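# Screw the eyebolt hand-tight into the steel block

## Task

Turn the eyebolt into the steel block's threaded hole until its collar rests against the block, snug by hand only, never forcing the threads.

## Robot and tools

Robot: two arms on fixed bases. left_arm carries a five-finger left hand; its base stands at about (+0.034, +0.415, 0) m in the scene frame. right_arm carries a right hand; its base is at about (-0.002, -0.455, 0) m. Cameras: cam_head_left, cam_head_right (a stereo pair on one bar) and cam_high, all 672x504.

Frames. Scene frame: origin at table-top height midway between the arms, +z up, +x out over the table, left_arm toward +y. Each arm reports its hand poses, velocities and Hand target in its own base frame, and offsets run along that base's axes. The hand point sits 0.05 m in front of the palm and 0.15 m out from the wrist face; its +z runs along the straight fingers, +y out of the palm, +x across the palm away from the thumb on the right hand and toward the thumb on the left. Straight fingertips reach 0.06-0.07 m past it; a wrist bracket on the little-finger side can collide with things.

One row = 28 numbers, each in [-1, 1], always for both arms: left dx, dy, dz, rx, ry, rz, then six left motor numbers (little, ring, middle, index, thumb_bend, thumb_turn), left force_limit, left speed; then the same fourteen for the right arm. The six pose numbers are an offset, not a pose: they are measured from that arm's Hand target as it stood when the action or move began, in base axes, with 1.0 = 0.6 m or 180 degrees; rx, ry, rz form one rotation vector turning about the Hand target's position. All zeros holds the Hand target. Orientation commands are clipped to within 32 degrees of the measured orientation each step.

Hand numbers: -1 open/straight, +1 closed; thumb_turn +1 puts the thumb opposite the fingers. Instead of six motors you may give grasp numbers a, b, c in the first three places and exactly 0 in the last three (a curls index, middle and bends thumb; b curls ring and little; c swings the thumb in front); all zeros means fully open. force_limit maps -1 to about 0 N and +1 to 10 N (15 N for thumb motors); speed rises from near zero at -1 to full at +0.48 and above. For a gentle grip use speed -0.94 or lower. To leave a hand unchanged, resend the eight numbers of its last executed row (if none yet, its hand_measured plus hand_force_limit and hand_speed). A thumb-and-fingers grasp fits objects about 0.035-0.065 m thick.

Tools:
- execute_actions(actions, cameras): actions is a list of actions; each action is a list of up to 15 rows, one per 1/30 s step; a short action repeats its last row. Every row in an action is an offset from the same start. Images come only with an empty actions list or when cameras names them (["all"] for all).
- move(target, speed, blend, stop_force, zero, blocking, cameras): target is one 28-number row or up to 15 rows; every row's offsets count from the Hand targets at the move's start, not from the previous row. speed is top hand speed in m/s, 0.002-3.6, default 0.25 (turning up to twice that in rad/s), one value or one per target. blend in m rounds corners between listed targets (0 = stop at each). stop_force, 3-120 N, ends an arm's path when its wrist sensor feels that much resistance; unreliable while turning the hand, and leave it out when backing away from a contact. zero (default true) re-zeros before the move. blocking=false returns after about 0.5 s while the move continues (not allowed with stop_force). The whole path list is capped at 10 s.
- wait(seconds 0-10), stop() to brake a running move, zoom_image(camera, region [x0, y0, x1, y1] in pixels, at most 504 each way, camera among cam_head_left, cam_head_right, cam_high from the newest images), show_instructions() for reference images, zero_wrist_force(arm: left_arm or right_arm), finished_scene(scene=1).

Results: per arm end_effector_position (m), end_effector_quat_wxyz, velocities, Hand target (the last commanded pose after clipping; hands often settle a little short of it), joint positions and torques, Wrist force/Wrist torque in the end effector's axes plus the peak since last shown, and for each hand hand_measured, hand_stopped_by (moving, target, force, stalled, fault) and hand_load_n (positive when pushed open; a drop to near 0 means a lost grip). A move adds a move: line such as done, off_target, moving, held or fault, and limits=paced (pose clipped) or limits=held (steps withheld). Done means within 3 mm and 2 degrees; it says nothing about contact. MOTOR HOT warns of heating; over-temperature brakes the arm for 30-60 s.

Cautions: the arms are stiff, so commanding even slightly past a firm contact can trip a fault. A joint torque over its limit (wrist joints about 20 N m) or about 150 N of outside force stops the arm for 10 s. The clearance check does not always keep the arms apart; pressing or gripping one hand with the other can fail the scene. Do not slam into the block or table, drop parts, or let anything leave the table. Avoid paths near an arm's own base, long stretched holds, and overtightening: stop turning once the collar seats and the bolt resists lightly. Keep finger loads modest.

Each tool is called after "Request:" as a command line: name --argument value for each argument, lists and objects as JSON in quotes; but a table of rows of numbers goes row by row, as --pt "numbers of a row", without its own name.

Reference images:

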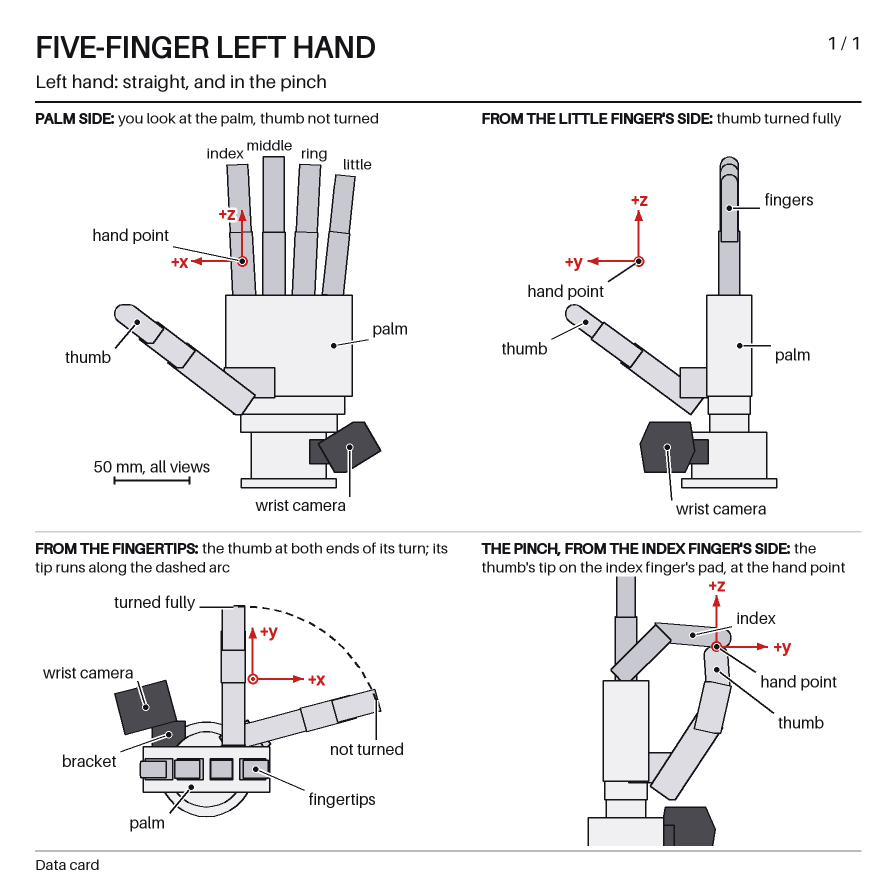

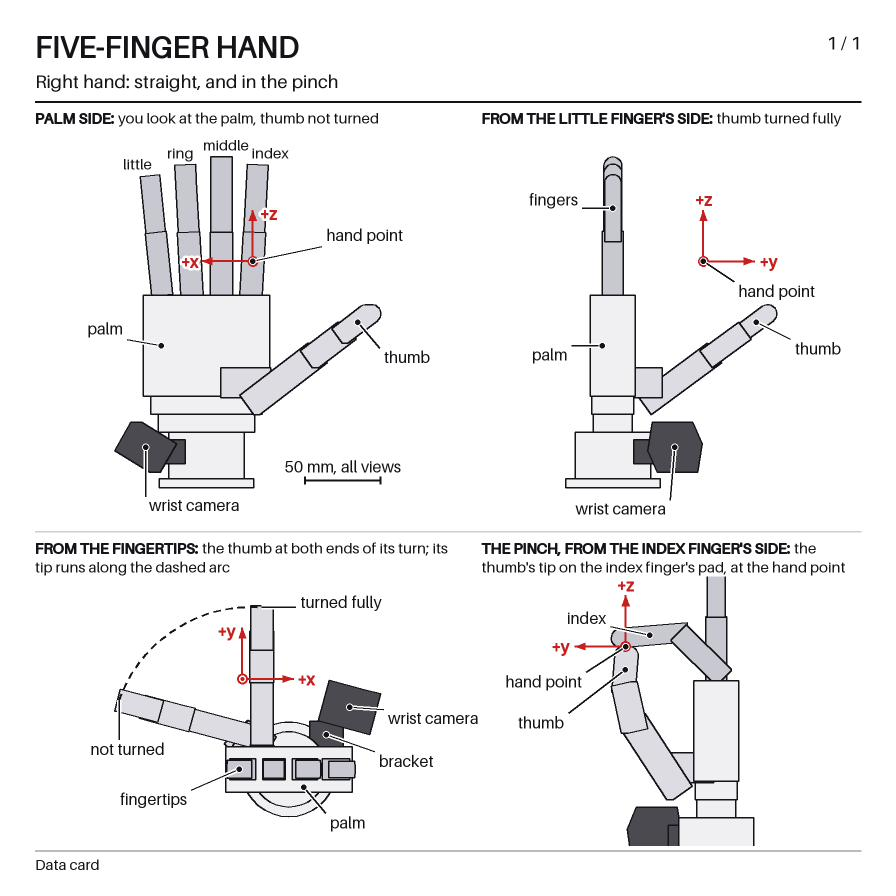

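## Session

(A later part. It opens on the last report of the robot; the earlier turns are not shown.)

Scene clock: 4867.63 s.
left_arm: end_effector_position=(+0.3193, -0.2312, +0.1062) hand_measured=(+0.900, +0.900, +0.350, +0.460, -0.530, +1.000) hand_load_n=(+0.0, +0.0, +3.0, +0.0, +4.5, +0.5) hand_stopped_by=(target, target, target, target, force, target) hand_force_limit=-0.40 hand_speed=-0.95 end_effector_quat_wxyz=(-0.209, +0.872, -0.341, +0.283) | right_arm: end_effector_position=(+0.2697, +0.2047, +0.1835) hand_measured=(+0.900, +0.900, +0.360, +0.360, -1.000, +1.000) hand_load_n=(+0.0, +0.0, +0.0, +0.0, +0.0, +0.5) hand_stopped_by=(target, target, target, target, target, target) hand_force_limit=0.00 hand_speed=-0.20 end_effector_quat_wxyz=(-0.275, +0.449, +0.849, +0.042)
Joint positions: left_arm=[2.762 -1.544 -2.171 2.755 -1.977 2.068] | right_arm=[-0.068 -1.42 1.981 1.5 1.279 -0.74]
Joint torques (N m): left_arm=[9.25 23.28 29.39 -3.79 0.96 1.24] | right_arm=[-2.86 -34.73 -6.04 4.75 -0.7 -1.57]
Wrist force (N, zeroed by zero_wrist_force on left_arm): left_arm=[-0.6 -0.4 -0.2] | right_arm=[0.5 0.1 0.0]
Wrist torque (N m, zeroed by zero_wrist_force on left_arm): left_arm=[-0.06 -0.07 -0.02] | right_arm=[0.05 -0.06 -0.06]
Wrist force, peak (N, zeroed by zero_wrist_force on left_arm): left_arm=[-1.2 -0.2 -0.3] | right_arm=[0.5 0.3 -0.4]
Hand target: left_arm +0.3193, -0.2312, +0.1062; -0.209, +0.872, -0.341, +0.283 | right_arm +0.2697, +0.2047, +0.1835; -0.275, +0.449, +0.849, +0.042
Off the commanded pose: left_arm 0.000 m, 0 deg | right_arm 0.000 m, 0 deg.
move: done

Request:
move --pt "0 0 -0.025 0 0 0 0.9 0.9 0.35 0.46 0.2 1 -0.4 -0.95 0 0 0 0 0 0 0.9 0.9 0.36 0.36 -1 1 0 -0.2" --speed 0.01 --stop_force 3 --cameras '["cam_high","cam_head_right"]'

Request:
zoom_image --camera "cam_high" --region '[374, 156, 402, 184]'

Request:
zoom_image --camera "cam_head_right" --region '[276, 448, 304, 476]'

Scene clock: 4877.37 s.
left_arm: end_effector_position=(+0.3193, -0.2312, +0.0948) hand_measured=(+0.900, +0.900, +0.350, +0.460, -0.530, +1.000) hand_load_n=(+0.0, +0.0, +2.0, +0.0, +5.0, +1.0) hand_stopped_by=(target, target, target, target, force, target) hand_force_limit=-0.40 hand_speed=-0.95 end_effector_quat_wxyz=(-0.209, +0.872, -0.341, +0.282) | right_arm: end_effector_position=(+0.2697, +0.2047, +0.1835) hand_measured=(+0.900, +0.900, +0.360, +0.360, -1.000, +1.000) hand_load_n=(+0.0, +0.0, +0.0, +0.0, -0.5, +0.5) hand_stopped_by=(target, target, target, target, target, target) hand_force_limit=0.00 hand_speed=-0.20 end_effector_quat_wxyz=(-0.275, +0.449, +0.849, +0.042)
Joint positions: left_arm=[2.762 -1.562 -2.188 2.79 -1.977 2.068] | right_arm=[-0.068 -1.42 1.981 1.5 1.279 -0.74]
Joint torques (N m): left_arm=[7.79 24.72 29.43 -3.71 0.82 0.34] | right_arm=[-2.84 -34.9 -5.99 4.71 -0.9 -1.65]
Wrist force (N, zeroed by zero_wrist_force on left_arm): left_arm=[-0.7 -0.4 -0.2] | right_arm=[0.3 0.1 -0.2]
Wrist torque (N m, zeroed by zero_wrist_force on left_arm): left_arm=[-0.02 -0.05 -0.02] | right_arm=[0.04 -0.03 -0.07]
Wrist force, peak (N, zeroed by zero_wrist_force on left_arm): left_arm=[-0.2 -3.1 -4.0] | right_arm=[0.5 0.0 -0.4]
Hand target: left_arm +0.3193, -0.2312, +0.0948; -0.209, +0.872, -0.341, +0.282 (not the last commanded pose) | right_arm +0.2697, +0.2047, +0.1835; -0.275, +0.449, +0.849, +0.042
Off the commanded pose: left_arm 0.004 m, 0 deg | right_arm 0.000 m, 0 deg.
move: contact (left_arm)
Images, in order (width x height): cam_head_right 672x504, cam_high 672x504.

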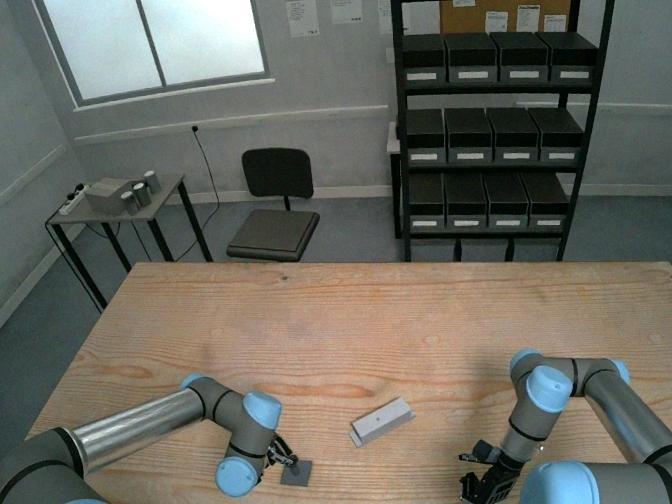

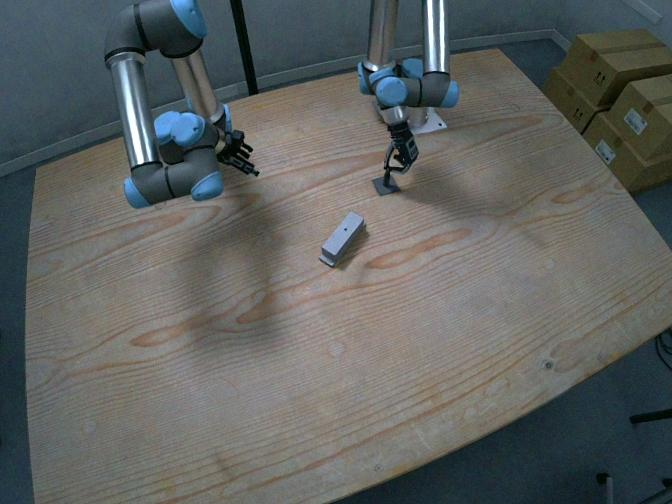

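Scaled by 18.000 from the camera's 672x504 image, which has a finer 960x720 frame.

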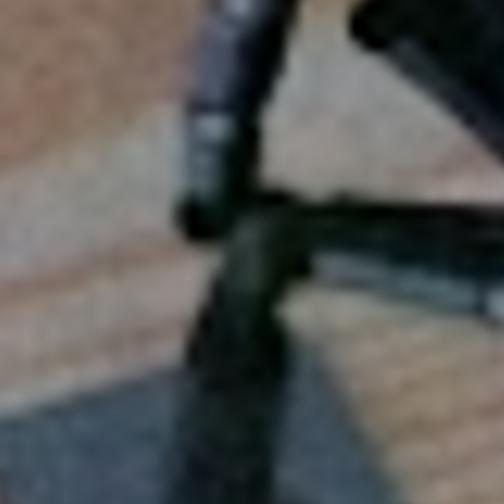

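Scaled by 18.000 from the camera's 672x504 image, which has a finer 960x720 frame.

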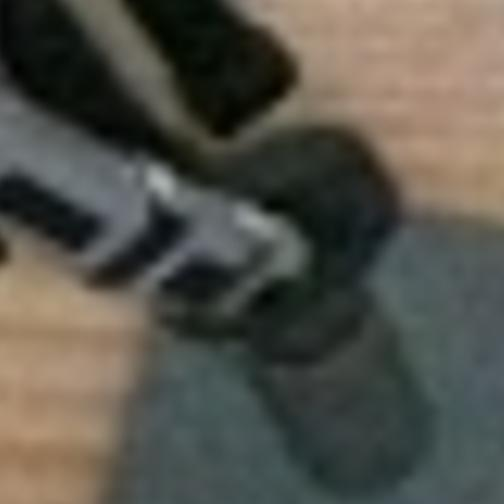

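Request:
move --target '[0,0,0,0,0,0,0.9,0.9,0.35,0.46,-1,1,0.1,-0.85,0,0,0,0,0,0,0.9,0.9,0.36,0.36,-1,1,0,-0.2]'

Request:
move --pt "0.0042 0.0042 0 0 0 0 0.9 0.9 0.35 0.46 -1 1 0.1 -0.85 0 0 0 0 0 0 0.9 0.9 0.36 0.36 -1 1 0 -0.2" --pt "0.0042 0.0042 0.12 0 0 0 0.9 0.9 0.35 0.46 -1 1 0.1 -0.85 0 0 0 0 0 0 0.9 0.9 0.36 0.36 -1 1 0 -0.2" --speed '[0.02,0.06]' --cameras '["cam_high","cam_head_right"]'

Request:
zoom_image --camera "cam_high" --region '[366, 136, 408, 178]'

Request:
zoom_image --camera "cam_head_right" --region '[262, 434, 304, 476]'

Scene clock: 4891.43 s.
left_arm: end_effector_position=(+0.3193, -0.2312, +0.0948) hand_measured=(+0.900, +0.900, +0.350, +0.460, -1.000, +1.000) hand_load_n=(+0.0, +0.5, +0.5, +0.0, +0.0, +0.0) hand_stopped_by=(target, target, target, target, target, target) hand_force_limit=0.10 hand_speed=-0.85 end_effector_quat_wxyz=(-0.209, +0.872, -0.341, +0.282) | right_arm: end_effector_position=(+0.2697, +0.2047, +0.1835) hand_measured=(+0.900, +0.900, +0.360, +0.360, -1.000, +1.000) hand_load_n=(+0.0, +0.0, +0.0, +0.0, +0.0, +0.0) hand_stopped_by=(target, target, target, target, target, target) hand_force_limit=0.00 hand_speed=-0.20 end_effector_quat_wxyz=(-0.275, +0.449, +0.849, +0.042)
Joint positions: left_arm=[2.762 -1.562 -2.188 2.79 -1.977 2.068] | right_arm=[-0.068 -1.42 1.981 1.5 1.279 -0.74]
Joint torques (N m): left_arm=[7.36 20.95 25.04 -3.22 0.78 0.38] | right_arm=[-2.97 -34.37 -6.23 4.65 -0.82 -1.59]
Wrist force (N, zeroed by zero_wrist_force on left_arm): left_arm=[-0.4 -0.8 -0.9] | right_arm=[0.1 0.0 -0.2]
Wrist torque (N m, zeroed by zero_wrist_force on left_arm): left_arm=[-0.07 -0.07 -0.02] | right_arm=[0.03 0.00 -0.09]
Wrist force, peak (N, zeroed by zero_wrist_force on left_arm): left_arm=[-0.5 -1.0 -1.1] | right_arm=[0.5 0.0 -0.5]
Hand target: left_arm +0.3193, -0.2312, +0.0948; -0.209, +0.872, -0.341, +0.282 | right_arm +0.2697, +0.2047, +0.1835; -0.275, +0.449, +0.849, +0.042
Off the commanded pose: left_arm 0.000 m, 0 deg | right_arm 0.000 m, 0 deg.
move: done

Scene clock: 4893.60 s.
left_arm: end_effector_position=(+0.3219, -0.2287, +0.1669) hand_measured=(+0.900, +0.900, +0.350, +0.460, -1.000, +1.000) hand_load_n=(+0.0, +0.0, +0.0, +0.5, +0.0, +0.0) hand_stopped_by=(target, target, target, target, target, target) hand_force_limit=0.10 hand_speed=-0.85 end_effector_quat_wxyz=(-0.209, +0.872, -0.341, +0.283) | right_arm: end_effector_position=(+0.2697, +0.2047, +0.1835) hand_measured=(+0.900, +0.900, +0.360, +0.360, -1.000, +1.000) hand_load_n=(+0.0, +0.0, +0.5, +0.0, +0.0, +0.0) hand_stopped_by=(target, target, target, target, target, target) hand_force_limit=0.00 hand_speed=-0.20 end_effector_quat_wxyz=(-0.275, +0.449, +0.849, +0.042)
Joint positions: left_arm=[2.776 -1.464 -2.068 2.578 -1.969 2.08] | right_arm=[-0.068 -1.42 1.981 1.5 1.279 -0.74]
Joint torques (N m): left_arm=[-7.25 6.16 7.35 0.77 -1.75 -1.12] | right_arm=[-2.29 -35 -5.62 4.75 -0.6 -1.59]
Wrist force (N, zeroed by zero_wrist_force on left_arm): left_arm=[-0.5 -0.7 -0.6] | right_arm=[0.4 0.0 -0.1]
Wrist torque (N m, zeroed by zero_wrist_force on left_arm): left_arm=[-0.10 -0.05 -0.18] | right_arm=[0.02 -0.05 -0.08]
Wrist force, peak (N, zeroed by zero_wrist_force on left_arm): left_arm=[-0.3 -1.3 -1.4] | right_arm=[0.5 0.2 -0.4]
Hand target: left_arm +0.3218, -0.2287, +0.1668; -0.209, +0.872, -0.341, +0.282 | right_arm +0.2697, +0.2047, +0.1835; -0.275, +0.449, +0.849, +0.042
Off the commanded pose: left_arm 0.000 m, 0 deg | right_arm 0.000 m, 0 deg.
move: done
Images, in order (width x height): cam_head_right 672x504, cam_high 672x504.

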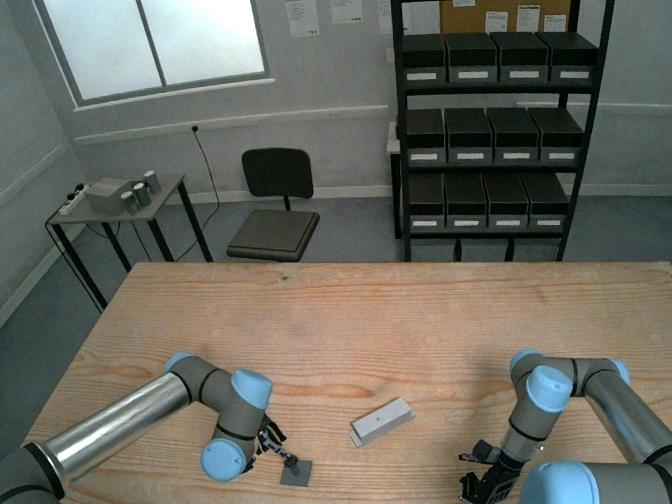

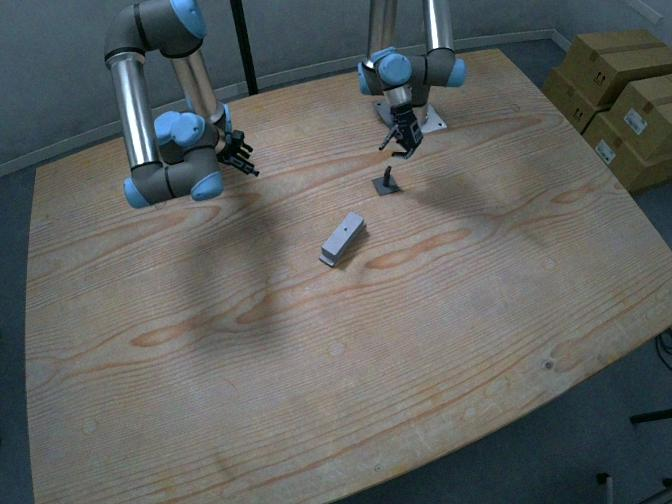

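Scaled by 12.000 from the camera's 672x504 image, which has a finer 960x720 frame.

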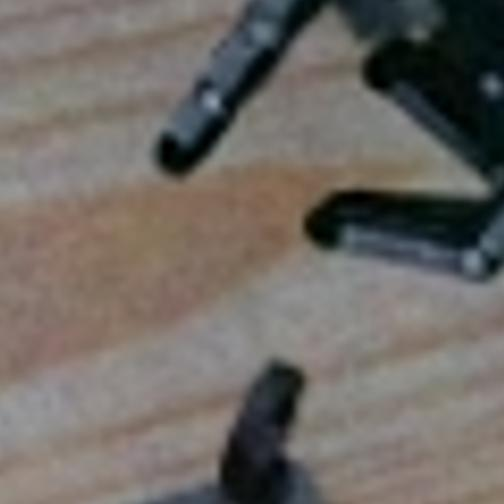

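Scaled by 12.000 from the camera's 672x504 image, which has a finer 960x720 frame.

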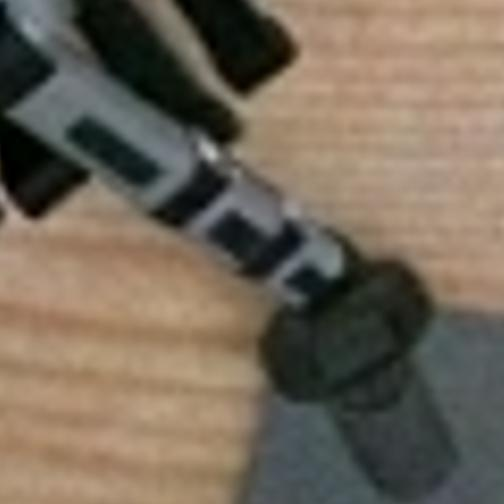

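Request:
move --pt "0 0 0.05 0 0 0 -0.8 -0.8 -0.15 -0.8 -1 1 0.1 -0.4 0 0 0 0 0 0 0.9 0.9 0.36 0.36 -1 1 0 -0.2" --pt "0.02 -0.02 0.05 0.0588 -0.0371 -0.271 -0.8 -0.8 -0.15 -0.8 -1 1 0.1 -0.4 0 0 0 0 0 0 0.9 0.9 0.36 0.36 -1 1 0 -0.2" --pt "0.0 -0.0 0.05 0.1177 -0.0743 -0.542 -0.8 -0.8 -0.15 -0.8 -1 1 0.1 -0.4 0 0 0 0 0 0 0.9 0.9 0.36 0.36 -1 1 0 -0.2" --speed 0.3 --blend 0.01 --cameras '["cam_high","cam_head_right"]'

Scene clock: 4976.83 s.
left_arm: end_effector_position=(+0.3219, -0.2287, +0.1968) hand_measured=(-0.800, -0.800, -0.150, -0.800, -1.000, +1.000) hand_load_n=(+0.0, +0.0, +0.0, +0.0, +0.0, +0.0) hand_stopped_by=(target, target, target, target, target, target) hand_force_limit=0.10 hand_speed=-0.40 end_effector_quat_wxyz=(+0.099, -0.239, +0.892, -0.370) | right_arm: end_effector_position=(+0.2697, +0.2047, +0.1835) hand_measured=(+0.900, +0.900, +0.360, +0.360, -1.000, +1.000) hand_load_n=(+0.5, +0.0, +0.5, +0.0, +0.0, +0.0) hand_stopped_by=(target, target, target, target, target, target) hand_force_limit=0.00 hand_speed=-0.20 end_effector_quat_wxyz=(-0.275, +0.449, +0.849, +0.042)
Joint positions: left_arm=[3.275 -1.55 -1.945 2.288 -0.857 4.187] | right_arm=[-0.068 -1.42 1.981 1.5 1.279 -0.74]
Joint torques (N m): left_arm=[9.53 19.86 6.3 -0.98 -0.75 1.43] | right_arm=[-1.79 -35.18 -5.88 4.58 -0.63 -1.52]
Wrist force (N, zeroed by zero_wrist_force on left_arm): left_arm=[-0.6 -0.6 -0.6] | right_arm=[0.4 0.1 -0.1]
Wrist torque (N m, zeroed by zero_wrist_force on left_arm): left_arm=[-0.11 0.07 -0.08] | right_arm=[0.05 -0.04 -0.08]
Wrist force, peak (N, zeroed by zero_wrist_force on left_arm): left_arm=[0.4 -2.1 -2.6] | right_arm=[0.6 0.1 -0.3]
Hand target: left_arm +0.3218, -0.2287, +0.1968; +0.099, -0.239, +0.892, -0.370 | right_arm +0.2697, +0.2047, +0.1835; -0.275, +0.449, +0.849, +0.042
Off the commanded pose: left_arm 0.000 m, 0 deg | right_arm 0.000 m, 0 deg.
move: done
Images, in order (width x height): cam_head_right 672x504, cam_high 672x504.

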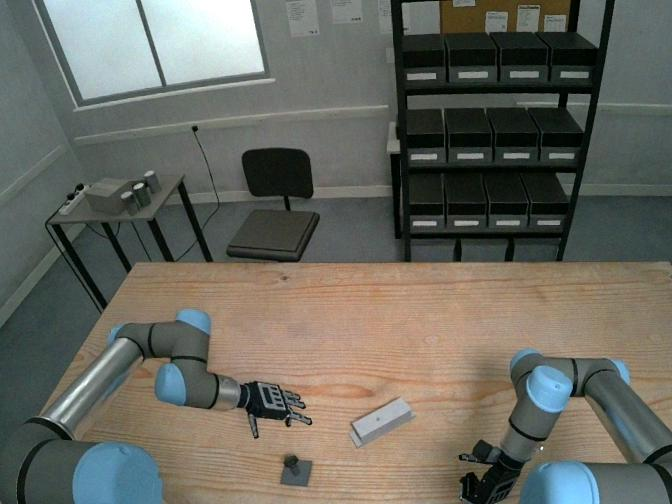

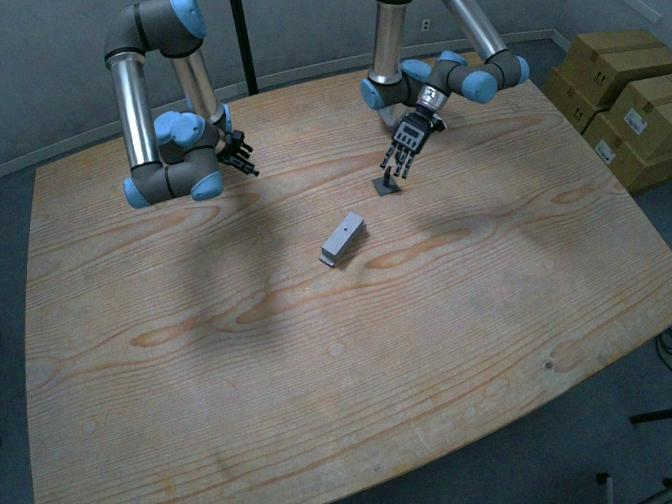

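Request:
move --pt "-0.06 -0.047 -0.06 0 0 0 -0.8 -0.8 -0.15 -0.8 -1 1 0.1 -0.4 0 0 0 0 0 0 0.9 0.9 0.36 0.36 -1 1 0 -0.2" --speed 0.15 --cameras '["cam_high","cam_head_right"]'

Request:
zoom_image --camera "cam_high" --region '[366, 136, 408, 178]'

Request:
zoom_image --camera "cam_head_right" --region '[256, 424, 308, 476]'

Scene clock: 4991.33 s.
left_arm: end_effector_position=(+0.2858, -0.2568, +0.1608) hand_measured=(-0.800, -0.800, -0.150, -0.800, -1.000, +1.000) hand_load_n=(+0.0, +0.0, +0.0, +0.0, +0.0, +0.0) hand_stopped_by=(target, target, target, target, target, target) hand_force_limit=0.10 hand_speed=-0.40 end_effector_quat_wxyz=(+0.099, -0.239, +0.892, -0.370) | right_arm: end_effector_position=(+0.2697, +0.2047, +0.1835) hand_measured=(+0.900, +0.900, +0.360, +0.360, -1.000, +1.000) hand_load_n=(+0.0, +0.0, +0.0, +0.0, +0.0, +0.0) hand_stopped_by=(target, target, target, target, target, target) hand_force_limit=0.00 hand_speed=-0.20 end_effector_quat_wxyz=(-0.275, +0.449, +0.849, +0.042)
Joint positions: left_arm=[3.176 -1.512 -2.062 2.442 -0.895 4.068] | right_arm=[-0.068 -1.42 1.981 1.5 1.279 -0.74]
Joint torques (N m): left_arm=[-4.08 5.04 19.23 -0.76 2.25 -1.28] | right_arm=[-1.76 -35.1 -5.77 4.64 -0.71 -1.46]
Wrist force (N, zeroed by zero_wrist_force on left_arm): left_arm=[-0.5 -0.4 -0.7] | right_arm=[0.2 0.1 -0.2]
Wrist torque (N m, zeroed by zero_wrist_force on left_arm): left_arm=[-0.08 0.02 0.05] | right_arm=[0.05 -0.02 -0.09]
Wrist force, peak (N, zeroed by zero_wrist_force on left_arm): left_arm=[-3.8 0.5 -2.1] | right_arm=[0.6 0.0 -0.4]
Hand target: left_arm +0.2858, -0.2569, +0.1608; +0.099, -0.239, +0.892, -0.370 | right_arm +0.2697, +0.2047, +0.1835; -0.275, +0.449, +0.849, +0.042
Off the commanded pose: left_arm 0.000 m, 0 deg | right_arm 0.000 m, 0 deg.
move: done
Images, in order (width x height): cam_head_right 672x504, cam_high 672x504.

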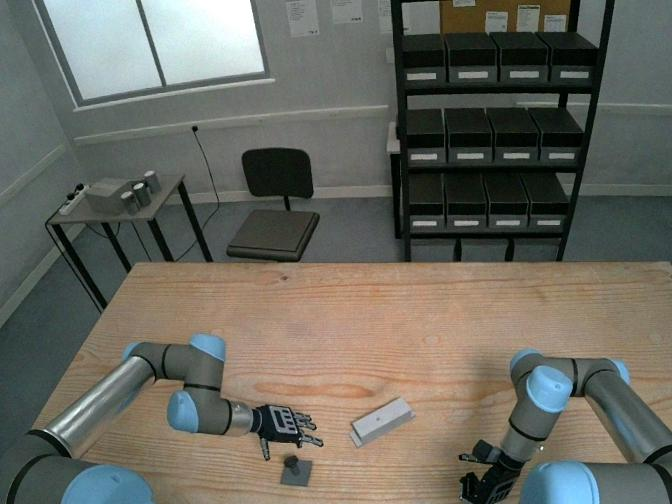

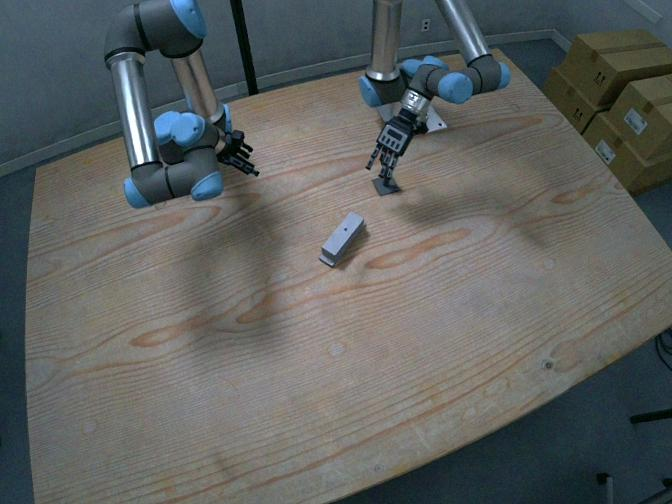

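Scaled by 12.000 from the camera's 672x504 image, which has a finer 960x720 frame.

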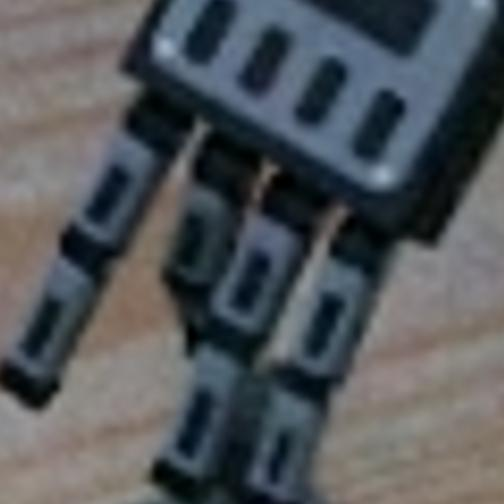

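Scaled by 9.692 from the camera's 672x504 image, which has a finer 960x720 frame.

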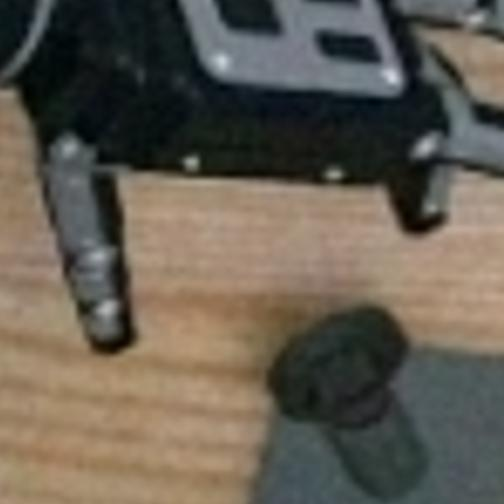

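Request:
move --pt "0.0042 -0.0072 -0.04 0 0 0 -0.8 -0.8 -0.15 -0.8 -1 1 0.1 -0.4 0 0 0 0 0 0 0.9 0.9 0.36 0.36 -1 1 0 -0.2" --pt "0.0042 -0.0072 -0.078 0 0 0 -0.8 -0.8 -0.15 -0.8 -1 1 0.1 -0.4 0 0 0 0 0 0 0.9 0.9 0.36 0.36 -1 1 0 -0.2" --speed '[0.1,0.05]' --stop_force 3 --cameras '["cam_high","cam_head_right"]'

Request:
zoom_image --camera "cam_high" --region '[366, 148, 408, 190]'

Request:
zoom_image --camera "cam_head_right" --region '[264, 432, 312, 480]'

Scene clock: 5011.17 s.
left_arm: end_effector_position=(+0.2883, -0.2612, +0.1140) hand_measured=(-0.800, -0.800, -0.150, -0.800, -1.000, +1.000) hand_load_n=(+0.0, +0.0, +0.0, +0.0, +0.0, +0.0) hand_stopped_by=(target, target, target, target, target, target) hand_force_limit=0.10 hand_speed=-0.40 end_effector_quat_wxyz=(+0.099, -0.239, +0.892, -0.370) | right_arm: end_effector_position=(+0.2697, +0.2047, +0.1835) hand_measured=(+0.900, +0.900, +0.360, +0.360, -1.000, +1.000) hand_load_n=(+0.0, +0.0, +0.0, +0.5, +0.0, +0.0) hand_stopped_by=(target, target, target, target, target, target) hand_force_limit=0.00 hand_speed=-0.20 end_effector_quat_wxyz=(-0.275, +0.449, +0.849, +0.042)
Joint positions: left_arm=[3.158 -1.582 -2.127 2.589 -0.903 4.047] | right_arm=[-0.068 -1.42 1.981 1.5 1.279 -0.74]
Joint torques (N m): left_arm=[-8.22 24.14 29.45 -1.76 0.67 -1.17] | right_arm=[-2.85 -34.21 -5.06 4.63 -0.62 -1.52]
Wrist force (N, zeroed by zero_wrist_force on left_arm): left_arm=[-0.5 -0.3 -0.9] | right_arm=[0.3 0.1 -0.3]
Wrist torque (N m, zeroed by zero_wrist_force on left_arm): left_arm=[-0.05 0.01 0.07] | right_arm=[0.06 -0.02 -0.08]
Wrist force, peak (N, zeroed by zero_wrist_force on left_arm): left_arm=[-1.8 0.1 -1.3] | right_arm=[0.5 0.1 -0.5]
Hand target: left_arm +0.2883, -0.2612, +0.1140; +0.099, -0.239, +0.892, -0.370 | right_arm +0.2697, +0.2047, +0.1835; -0.275, +0.449, +0.849, +0.042
Off the commanded pose: left_arm 0.000 m, 0 deg | right_arm 0.000 m, 0 deg.
move: done
Images, in order (width x height): cam_head_right 672x504, cam_high 672x504.

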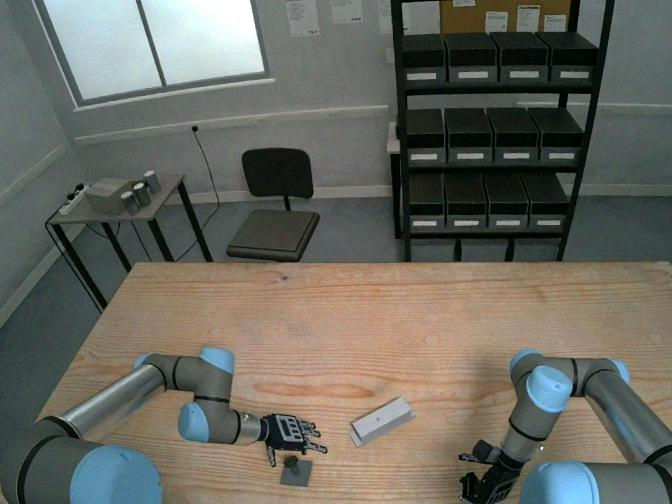

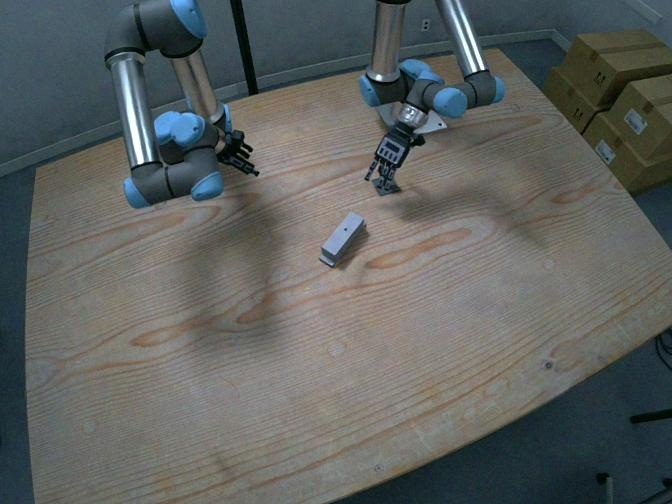

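Scaled by 12.000 from the camera's 672x504 image, which has a finer 960x720 frame.

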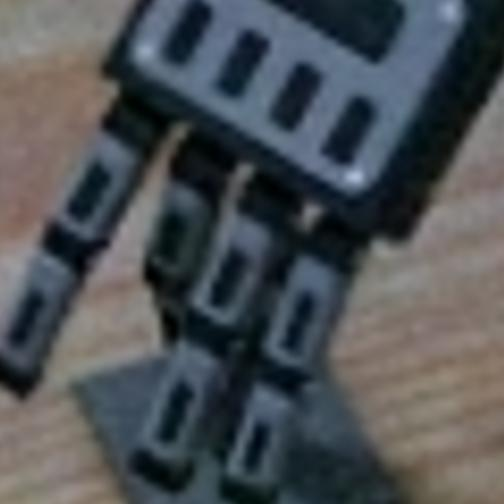

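Scaled by 10.500 from the camera's 672x504 image, which has a finer 960x720 frame.

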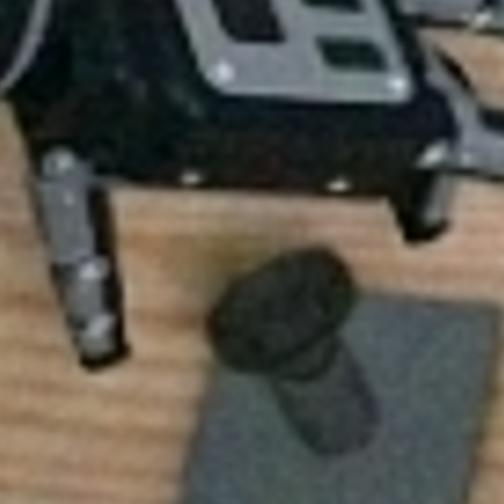

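Request:
move --pt "0.0017 0.003 -0.0 0 0 0 -0.8 -0.8 -0.15 -0.8 -1 1 0.1 -0.4 0 0 0 0 0 0 0.9 0.9 0.36 0.36 -1 1 0 -0.2" --pt "0.0017 0.003 -0.0335 0 0 0 -0.8 -0.8 -0.15 -0.8 -1 1 0.1 -0.4 0 0 0 0 0 0 0.9 0.9 0.36 0.36 -1 1 0 -0.2" --speed '[0.05,0.03]' --stop_force 3

Request:
move --pt "0 0 0 0 0 0 -0.8 -0.8 0.05 -0.8 -1 1 -0.9 -0.94 0 0 0 0 0 0 0.9 0.9 0.36 0.36 -1 1 0 -0.2" --cameras '["cam_high","cam_head_right"]'

Request:
zoom_image --camera "cam_head_right" --region '[264, 432, 312, 480]'

Scene clock: 5036.87 s.
left_arm: end_effector_position=(+0.2894, -0.2594, +0.0939) hand_measured=(-0.800, -0.800, -0.150, -0.800, -1.000, +1.000) hand_load_n=(+0.0, +0.0, +0.0, +0.0, +0.0, +0.0) hand_stopped_by=(target, target, target, target, target, target) hand_force_limit=0.10 hand_speed=-0.40 end_effector_quat_wxyz=(+0.099, -0.239, +0.892, -0.370) | right_arm: end_effector_position=(+0.2697, +0.2047, +0.1835) hand_measured=(+0.900, +0.900, +0.360, +0.360, -1.000, +1.000) hand_load_n=(+0.0, +0.0, +0.0, +0.0, +0.0, +0.5) hand_stopped_by=(target, target, target, target, target, target) hand_force_limit=0.00 hand_speed=-0.20 end_effector_quat_wxyz=(-0.275, +0.449, +0.849, +0.042)
Joint positions: left_arm=[3.166 -1.615 -2.156 2.647 -0.9 4.056] | right_arm=[-0.068 -1.42 1.981 1.5 1.279 -0.74]
Joint torques (N m): left_arm=[-6.28 24.27 27.65 -4.47 -0.85 -1.37] | right_arm=[-1.57 -34.35 -5.9 4.6 -0.72 -1.71]
Wrist force (N, zeroed by zero_wrist_force on left_arm): left_arm=[-1.0 -0.2 -0.8] | right_arm=[0.4 0.0 -0.3]
Wrist torque (N m, zeroed by zero_wrist_force on left_arm): left_arm=[-0.06 0.07 0.04] | right_arm=[0.04 -0.04 -0.07]
Wrist force, peak (N, zeroed by zero_wrist_force on left_arm): left_arm=[-1.0 -0.9 -1.3] | right_arm=[0.8 0.1 -0.3]
Hand target: left_arm +0.2894, -0.2594, +0.0939; +0.099, -0.239, +0.892, -0.370 | right_arm +0.2697, +0.2047, +0.1835; -0.275, +0.449, +0.849, +0.042
Off the commanded pose: left_arm 0.000 m, 0 deg | right_arm 0.000 m, 0 deg.
move: done

Scene clock: 5038.23 s.
left_arm: end_effector_position=(+0.2894, -0.2594, +0.0939) hand_measured=(-0.800, -0.800, +0.036, -0.800, -1.000, +1.000) hand_load_n=(+0.0, +0.0, +0.5, +0.0, +0.0, +0.0) hand_stopped_by=(target, target, force, target, target, target) hand_force_limit=-0.90 hand_speed=-0.94 end_effector_quat_wxyz=(+0.099, -0.239, +0.892, -0.370) | right_arm: end_effector_position=(+0.2697, +0.2047, +0.1835) hand_measured=(+0.900, +0.900, +0.360, +0.360, -1.000, +1.000) hand_load_n=(+0.0, +0.0, +0.0, +0.0, +0.0, +0.0) hand_stopped_by=(target, target, target, target, target, target) hand_force_limit=0.00 hand_speed=-0.20 end_effector_quat_wxyz=(-0.275, +0.449, +0.849, +0.042)
Joint positions: left_arm=[3.166 -1.615 -2.156 2.647 -0.9 4.056] | right_arm=[-0.068 -1.42 1.981 1.5 1.279 -0.74]
Joint torques (N m): left_arm=[-7.03 25.16 27.4 -4.23 -0.71 -1.13] | right_arm=[-2.39 -34.84 -6.18 4.63 -0.64 -1.69]
Wrist force (N, zeroed by zero_wrist_force on left_arm): left_arm=[-0.7 -0.2 -0.7] | right_arm=[0.5 0.1 -0.1]
Wrist torque (N m, zeroed by zero_wrist_force on left_arm): left_arm=[-0.03 0.04 0.06] | right_arm=[0.05 -0.05 -0.07]
Wrist force, peak (N, zeroed by zero_wrist_force on left_arm): left_arm=[-0.8 -0.4 -1.1] | right_arm=[0.6 0.1 -0.4]
Hand target: left_arm +0.2894, -0.2594, +0.0939; +0.099, -0.239, +0.892, -0.370 | right_arm +0.2697, +0.2047, +0.1835; -0.275, +0.449, +0.849, +0.042
Off the commanded pose: left_arm 0.000 m, 0 deg | right_arm 0.000 m, 0 deg.
move: done
Images, in order (width x height): cam_head_right 672x504, cam_high 672x504.

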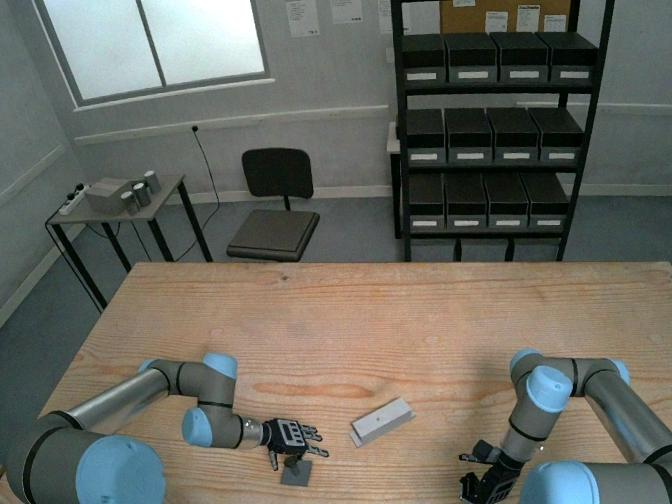

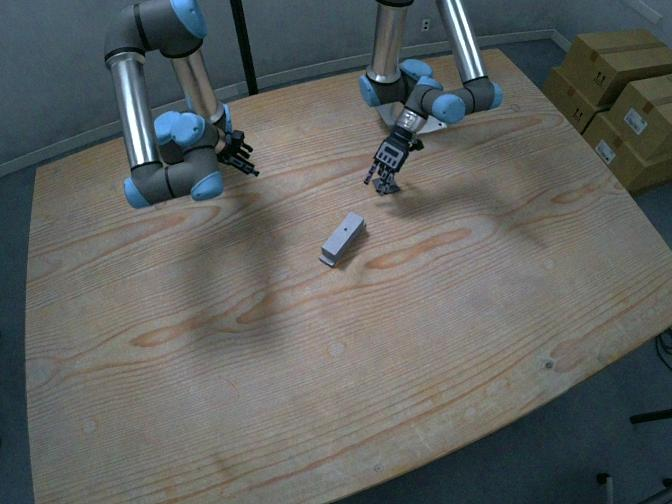

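Scaled by 10.500 from the camera's 672x504 image, which has a finer 960x720 frame.

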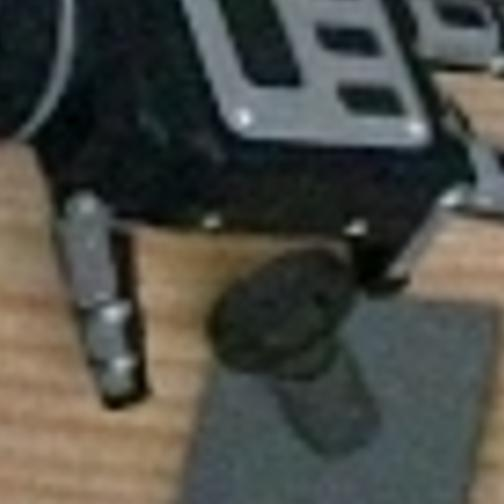

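Request:
move --pt "0 0 0 0 0 0 -0.8 -0.8 0.05 -0.8 0 1 -0.85 -0.93 0 0 0 0 0 0 0.9 0.9 0.36 0.36 -1 1 0 -0.2"

Request:
move --pt "0 0 0 0 0 0 -0.8 -0.8 0.3 -0.8 0.05 1 -0.3 -0.94 0 0 0 0 0 0 0.9 0.9 0.36 0.36 -1 1 0 -0.2" --cameras '["cam_high","cam_head_right"]'

Request:
zoom_image --camera "cam_head_right" --region '[264, 432, 312, 480]'

Scene clock: 5055.87 s.
left_arm: end_effector_position=(+0.2894, -0.2594, +0.0939) hand_measured=(-0.800, -0.800, +0.036, -0.800, -0.662, +1.000) hand_load_n=(+0.0, +0.0, +1.0, +0.0, +1.5, +0.0) hand_stopped_by=(target, target, force, target, force, target) hand_force_limit=-0.85 hand_speed=-0.93 end_effector_quat_wxyz=(+0.099, -0.239, +0.892, -0.370) | right_arm: end_effector_position=(+0.2697, +0.2047, +0.1835) hand_measured=(+0.900, +0.900, +0.360, +0.360, -1.000, +1.000) hand_load_n=(+0.0, +0.0, +0.0, +0.0, +0.0, +0.5) hand_stopped_by=(target, target, target, target, target, target) hand_force_limit=0.00 hand_speed=-0.20 end_effector_quat_wxyz=(-0.275, +0.449, +0.849, +0.042)
Joint positions: left_arm=[3.166 -1.615 -2.156 2.647 -0.9 4.056] | right_arm=[-0.068 -1.42 1.981 1.5 1.279 -0.74]
Joint torques (N m): left_arm=[-0.19 24.23 26.16 -3.33 0.04 -1.06] | right_arm=[-1.46 -34.57 -6.11 4.56 -0.66 -1.4]
Wrist force (N, zeroed by zero_wrist_force on left_arm): left_arm=[-0.9 -0.1 -1.2] | right_arm=[0.4 -0.1 -0.1]
Wrist torque (N m, zeroed by zero_wrist_force on left_arm): left_arm=[-0.10 0.04 0.05] | right_arm=[0.01 -0.05 -0.07]
Wrist force, peak (N, zeroed by zero_wrist_force on left_arm): left_arm=[-0.7 -0.1 -1.4] | right_arm=[0.6 0.0 -0.5]
Hand target: left_arm +0.2894, -0.2594, +0.0939; +0.099, -0.239, +0.892, -0.370 | right_arm +0.2697, +0.2047, +0.1835; -0.275, +0.449, +0.849, +0.042
Off the commanded pose: left_arm 0.000 m, 0 deg | right_arm 0.000 m, 0 deg.
move: done

Scene clock: 5056.37 s.
left_arm: end_effector_position=(+0.2894, -0.2594, +0.0939) hand_measured=(-0.800, -0.800, +0.046, -0.800, -0.654, +1.000) hand_load_n=(+0.0, +0.0, +5.5, +0.0, +5.0, +1.0) hand_stopped_by=(target, target, force, target, force, target) hand_force_limit=-0.30 hand_speed=-0.94 end_effector_quat_wxyz=(+0.099, -0.239, +0.892, -0.370) | right_arm: end_effector_position=(+0.2697, +0.2047, +0.1835) hand_measured=(+0.900, +0.900, +0.360, +0.360, -1.000, +1.000) hand_load_n=(+0.0, +0.0, +0.0, +0.0, +0.0, +0.0) hand_stopped_by=(target, target, target, target, target, target) hand_force_limit=0.00 hand_speed=-0.20 end_effector_quat_wxyz=(-0.275, +0.449, +0.849, +0.042)
Joint positions: left_arm=[3.166 -1.615 -2.156 2.647 -0.9 4.056] | right_arm=[-0.068 -1.42 1.981 1.5 1.279 -0.74]
Joint torques (N m): left_arm=[-1.79 24.26 25.86 -3.31 0.15 -1.15] | right_arm=[-1.61 -34.69 -5.91 4.56 -0.75 -1.64]
Wrist force (N, zeroed by zero_wrist_force on left_arm): left_arm=[-0.8 0.2 -0.5] | right_arm=[0.5 0.0 -0.2]
Wrist torque (N m, zeroed by zero_wrist_force on left_arm): left_arm=[-0.04 0.05 0.04] | right_arm=[0.04 -0.06 -0.07]
Wrist force, peak (N, zeroed by zero_wrist_force on left_arm): left_arm=[-0.8 0.0 -1.2] | right_arm=[0.5 0.1 -0.4]
Hand target: left_arm +0.2894, -0.2594, +0.0939; +0.099, -0.239, +0.892, -0.370 | right_arm +0.2697, +0.2047, +0.1835; -0.275, +0.449, +0.849, +0.042
Off the commanded pose: left_arm 0.000 m, 0 deg | right_arm 0.000 m, 0 deg.
move: done
Images, in order (width x height): cam_head_right 672x504, cam_high 672x504.

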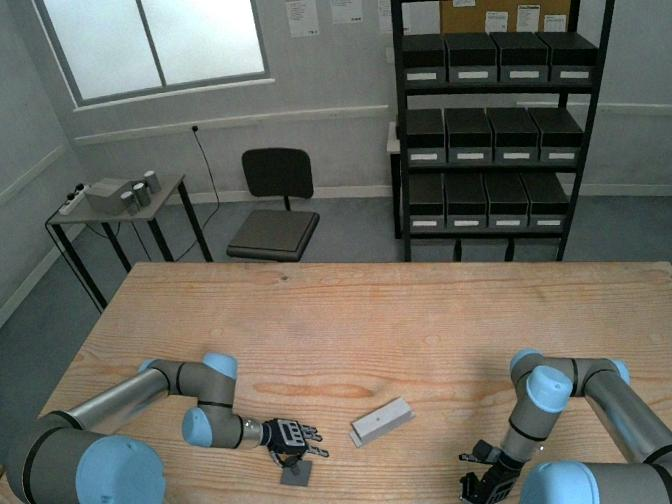

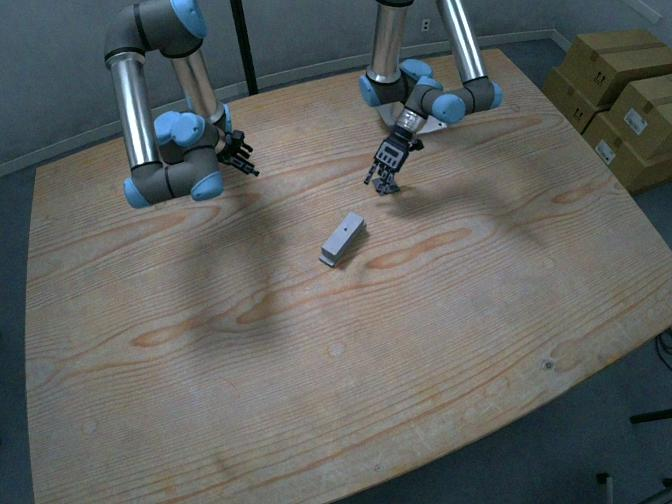

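Scaled by 10.500 from the camera's 672x504 image, which has a finer 960x720 frame.

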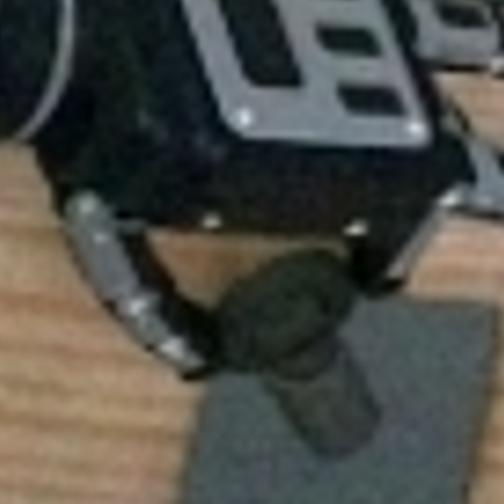

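Request:
move --pt "0 0 0 0 0 0 -0.8 -0.8 0.35 -0.8 0.1 1 0.15 -0.95 0 0 0 0 0 0 0.9 0.9 0.36 0.36 -1 1 0 -0.2"

Request:
move --pt "0 0 0.01 0 0 0 -0.8 -0.8 0.35 -0.8 0.1 1 0.15 -0.95 0 0 0 0 0 0 0.9 0.9 0.36 0.36 -1 1 0 -0.2" --pt "0 0 0.1 0 0 0 -0.8 -0.8 0.35 -0.8 0.1 1 0.15 -0.95 0 0 0 0 0 0 0.9 0.9 0.36 0.36 -1 1 0 -0.2" --speed '[0.01,0.05]' --cameras '["cam_high","cam_head_right"]'

Request:
zoom_image --camera "cam_high" --region '[366, 136, 408, 178]'

Request:
zoom_image --camera "cam_head_right" --region '[264, 424, 306, 466]'

Scene clock: 5068.17 s.
left_arm: end_effector_position=(+0.2894, -0.2594, +0.0939) hand_measured=(-0.800, -0.800, +0.048, -0.800, -0.642, +1.000) hand_load_n=(+0.0, +0.0, +9.5, +0.0, +9.0, +1.0) hand_stopped_by=(target, target, force, target, force, target) hand_force_limit=0.15 hand_speed=-0.95 end_effector_quat_wxyz=(+0.099, -0.239, +0.892, -0.370) | right_arm: end_effector_position=(+0.2697, +0.2047, +0.1835) hand_measured=(+0.900, +0.900, +0.360, +0.360, -1.000, +1.000) hand_load_n=(+0.0, +0.0, +0.0, +0.0, +0.0, +0.0) hand_stopped_by=(target, target, target, target, target, target) hand_force_limit=0.00 hand_speed=-0.20 end_effector_quat_wxyz=(-0.275, +0.449, +0.849, +0.042)
Joint positions: left_arm=[3.166 -1.615 -2.156 2.647 -0.9 4.056] | right_arm=[-0.068 -1.42 1.981 1.5 1.279 -0.74]
Joint torques (N m): left_arm=[1.76 23.43 25.44 -3.12 0.52 -1.04] | right_arm=[-2.36 -34.25 -5.98 4.61 -0.73 -1.67]
Wrist force (N, zeroed by zero_wrist_force on left_arm): left_arm=[-0.8 0.2 -0.4] | right_arm=[0.3 0.0 -0.1]
Wrist torque (N m, zeroed by zero_wrist_force on left_arm): left_arm=[-0.04 0.05 0.04] | right_arm=[0.03 -0.03 -0.08]
Wrist force, peak (N, zeroed by zero_wrist_force on left_arm): left_arm=[-1.0 0.3 -0.5] | right_arm=[0.6 0.1 -0.3]
Hand target: left_arm +0.2894, -0.2594, +0.0939; +0.099, -0.239, +0.892, -0.370 | right_arm +0.2697, +0.2047, +0.1835; -0.275, +0.449, +0.849, +0.042
Off the commanded pose: left_arm 0.000 m, 0 deg | right_arm 0.000 m, 0 deg.
move: done

Scene clock: 5070.33 s.
left_arm: end_effector_position=(+0.2894, -0.2594, +0.1539) hand_measured=(-0.800, -0.800, +0.048, -0.800, -0.642, +1.000) hand_load_n=(+0.0, +0.0, +9.5, +0.0, +8.5, +1.0) hand_stopped_by=(target, target, force, target, force, target) hand_force_limit=0.15 hand_speed=-0.95 end_effector_quat_wxyz=(+0.099, -0.239, +0.892, -0.370) | right_arm: end_effector_position=(+0.2697, +0.2047, +0.1835) hand_measured=(+0.900, +0.900, +0.360, +0.360, -1.000, +1.000) hand_load_n=(+0.0, +0.0, +0.0, +0.5, +0.0, +0.0) hand_stopped_by=(target, target, target, target, target, target) hand_force_limit=0.00 hand_speed=-0.20 end_effector_quat_wxyz=(-0.275, +0.449, +0.849, +0.042)
Joint positions: left_arm=[3.165 -1.53 -2.062 2.468 -0.9 4.056] | right_arm=[-0.068 -1.42 1.981 1.5 1.279 -0.74]
Joint torques (N m): left_arm=[3.78 6.76 5.73 1.37 0.19 1.19] | right_arm=[-2.34 -34.09 -5.84 4.53 -0.69 -1.58]
Wrist force (N, zeroed by zero_wrist_force on left_arm): left_arm=[-0.5 0.3 -0.5] | right_arm=[0.2 0.1 -0.4]
Wrist torque (N m, zeroed by zero_wrist_force on left_arm): left_arm=[-0.01 0.01 0.03] | right_arm=[0.05 0.00 -0.09]
Wrist force, peak (N, zeroed by zero_wrist_force on left_arm): left_arm=[-0.7 1.0 -0.1] | right_arm=[0.7 -0.1 -0.2]
Hand target: left_arm +0.2894, -0.2594, +0.1539; +0.099, -0.239, +0.892, -0.370 | right_arm +0.2697, +0.2047, +0.1835; -0.275, +0.449, +0.849, +0.042
Off the commanded pose: left_arm 0.000 m, 0 deg | right_arm 0.000 m, 0 deg.
move: done
Images, in order (width x height): cam_head_right 672x504, cam_high 672x504.

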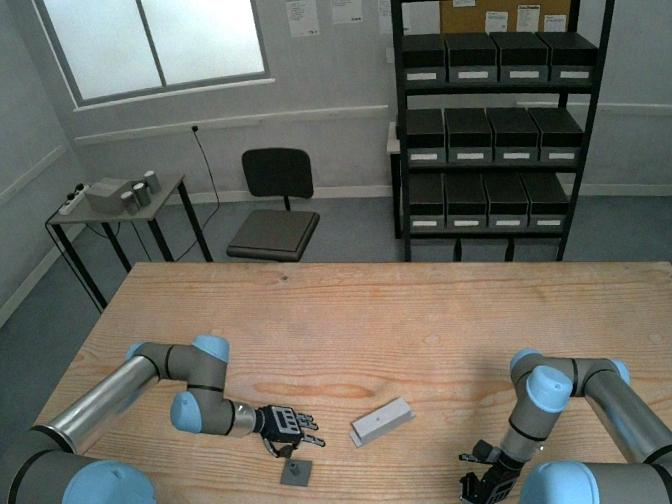

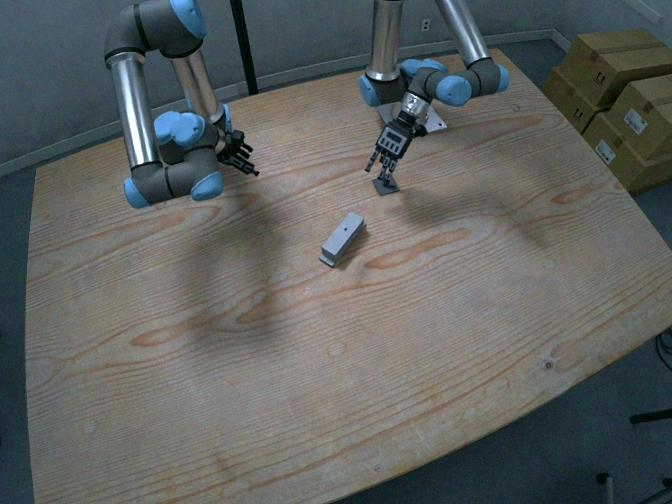

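Scaled by 12.000 from the camera's 672x504 image, which has a finer 960x720 frame.

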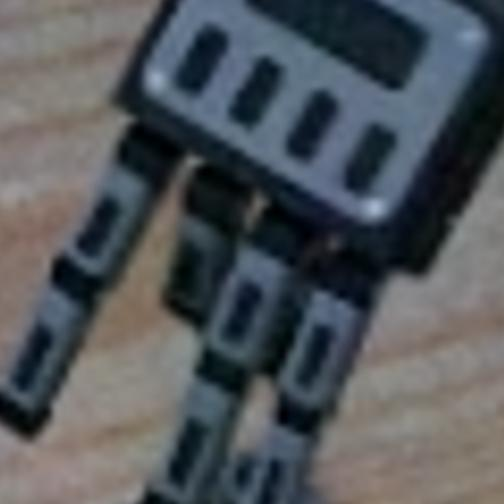

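Scaled by 12.000 from the camera's 672x504 image, which has a finer 960x720 frame.

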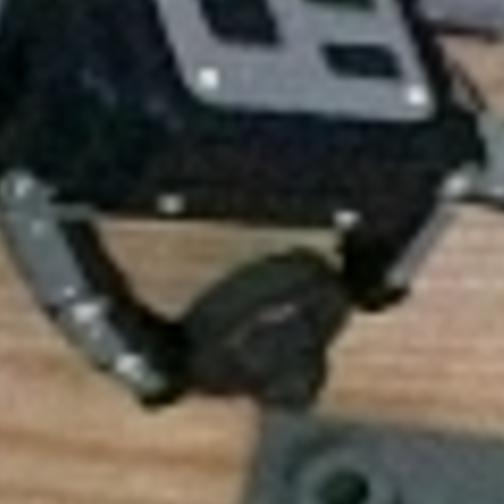

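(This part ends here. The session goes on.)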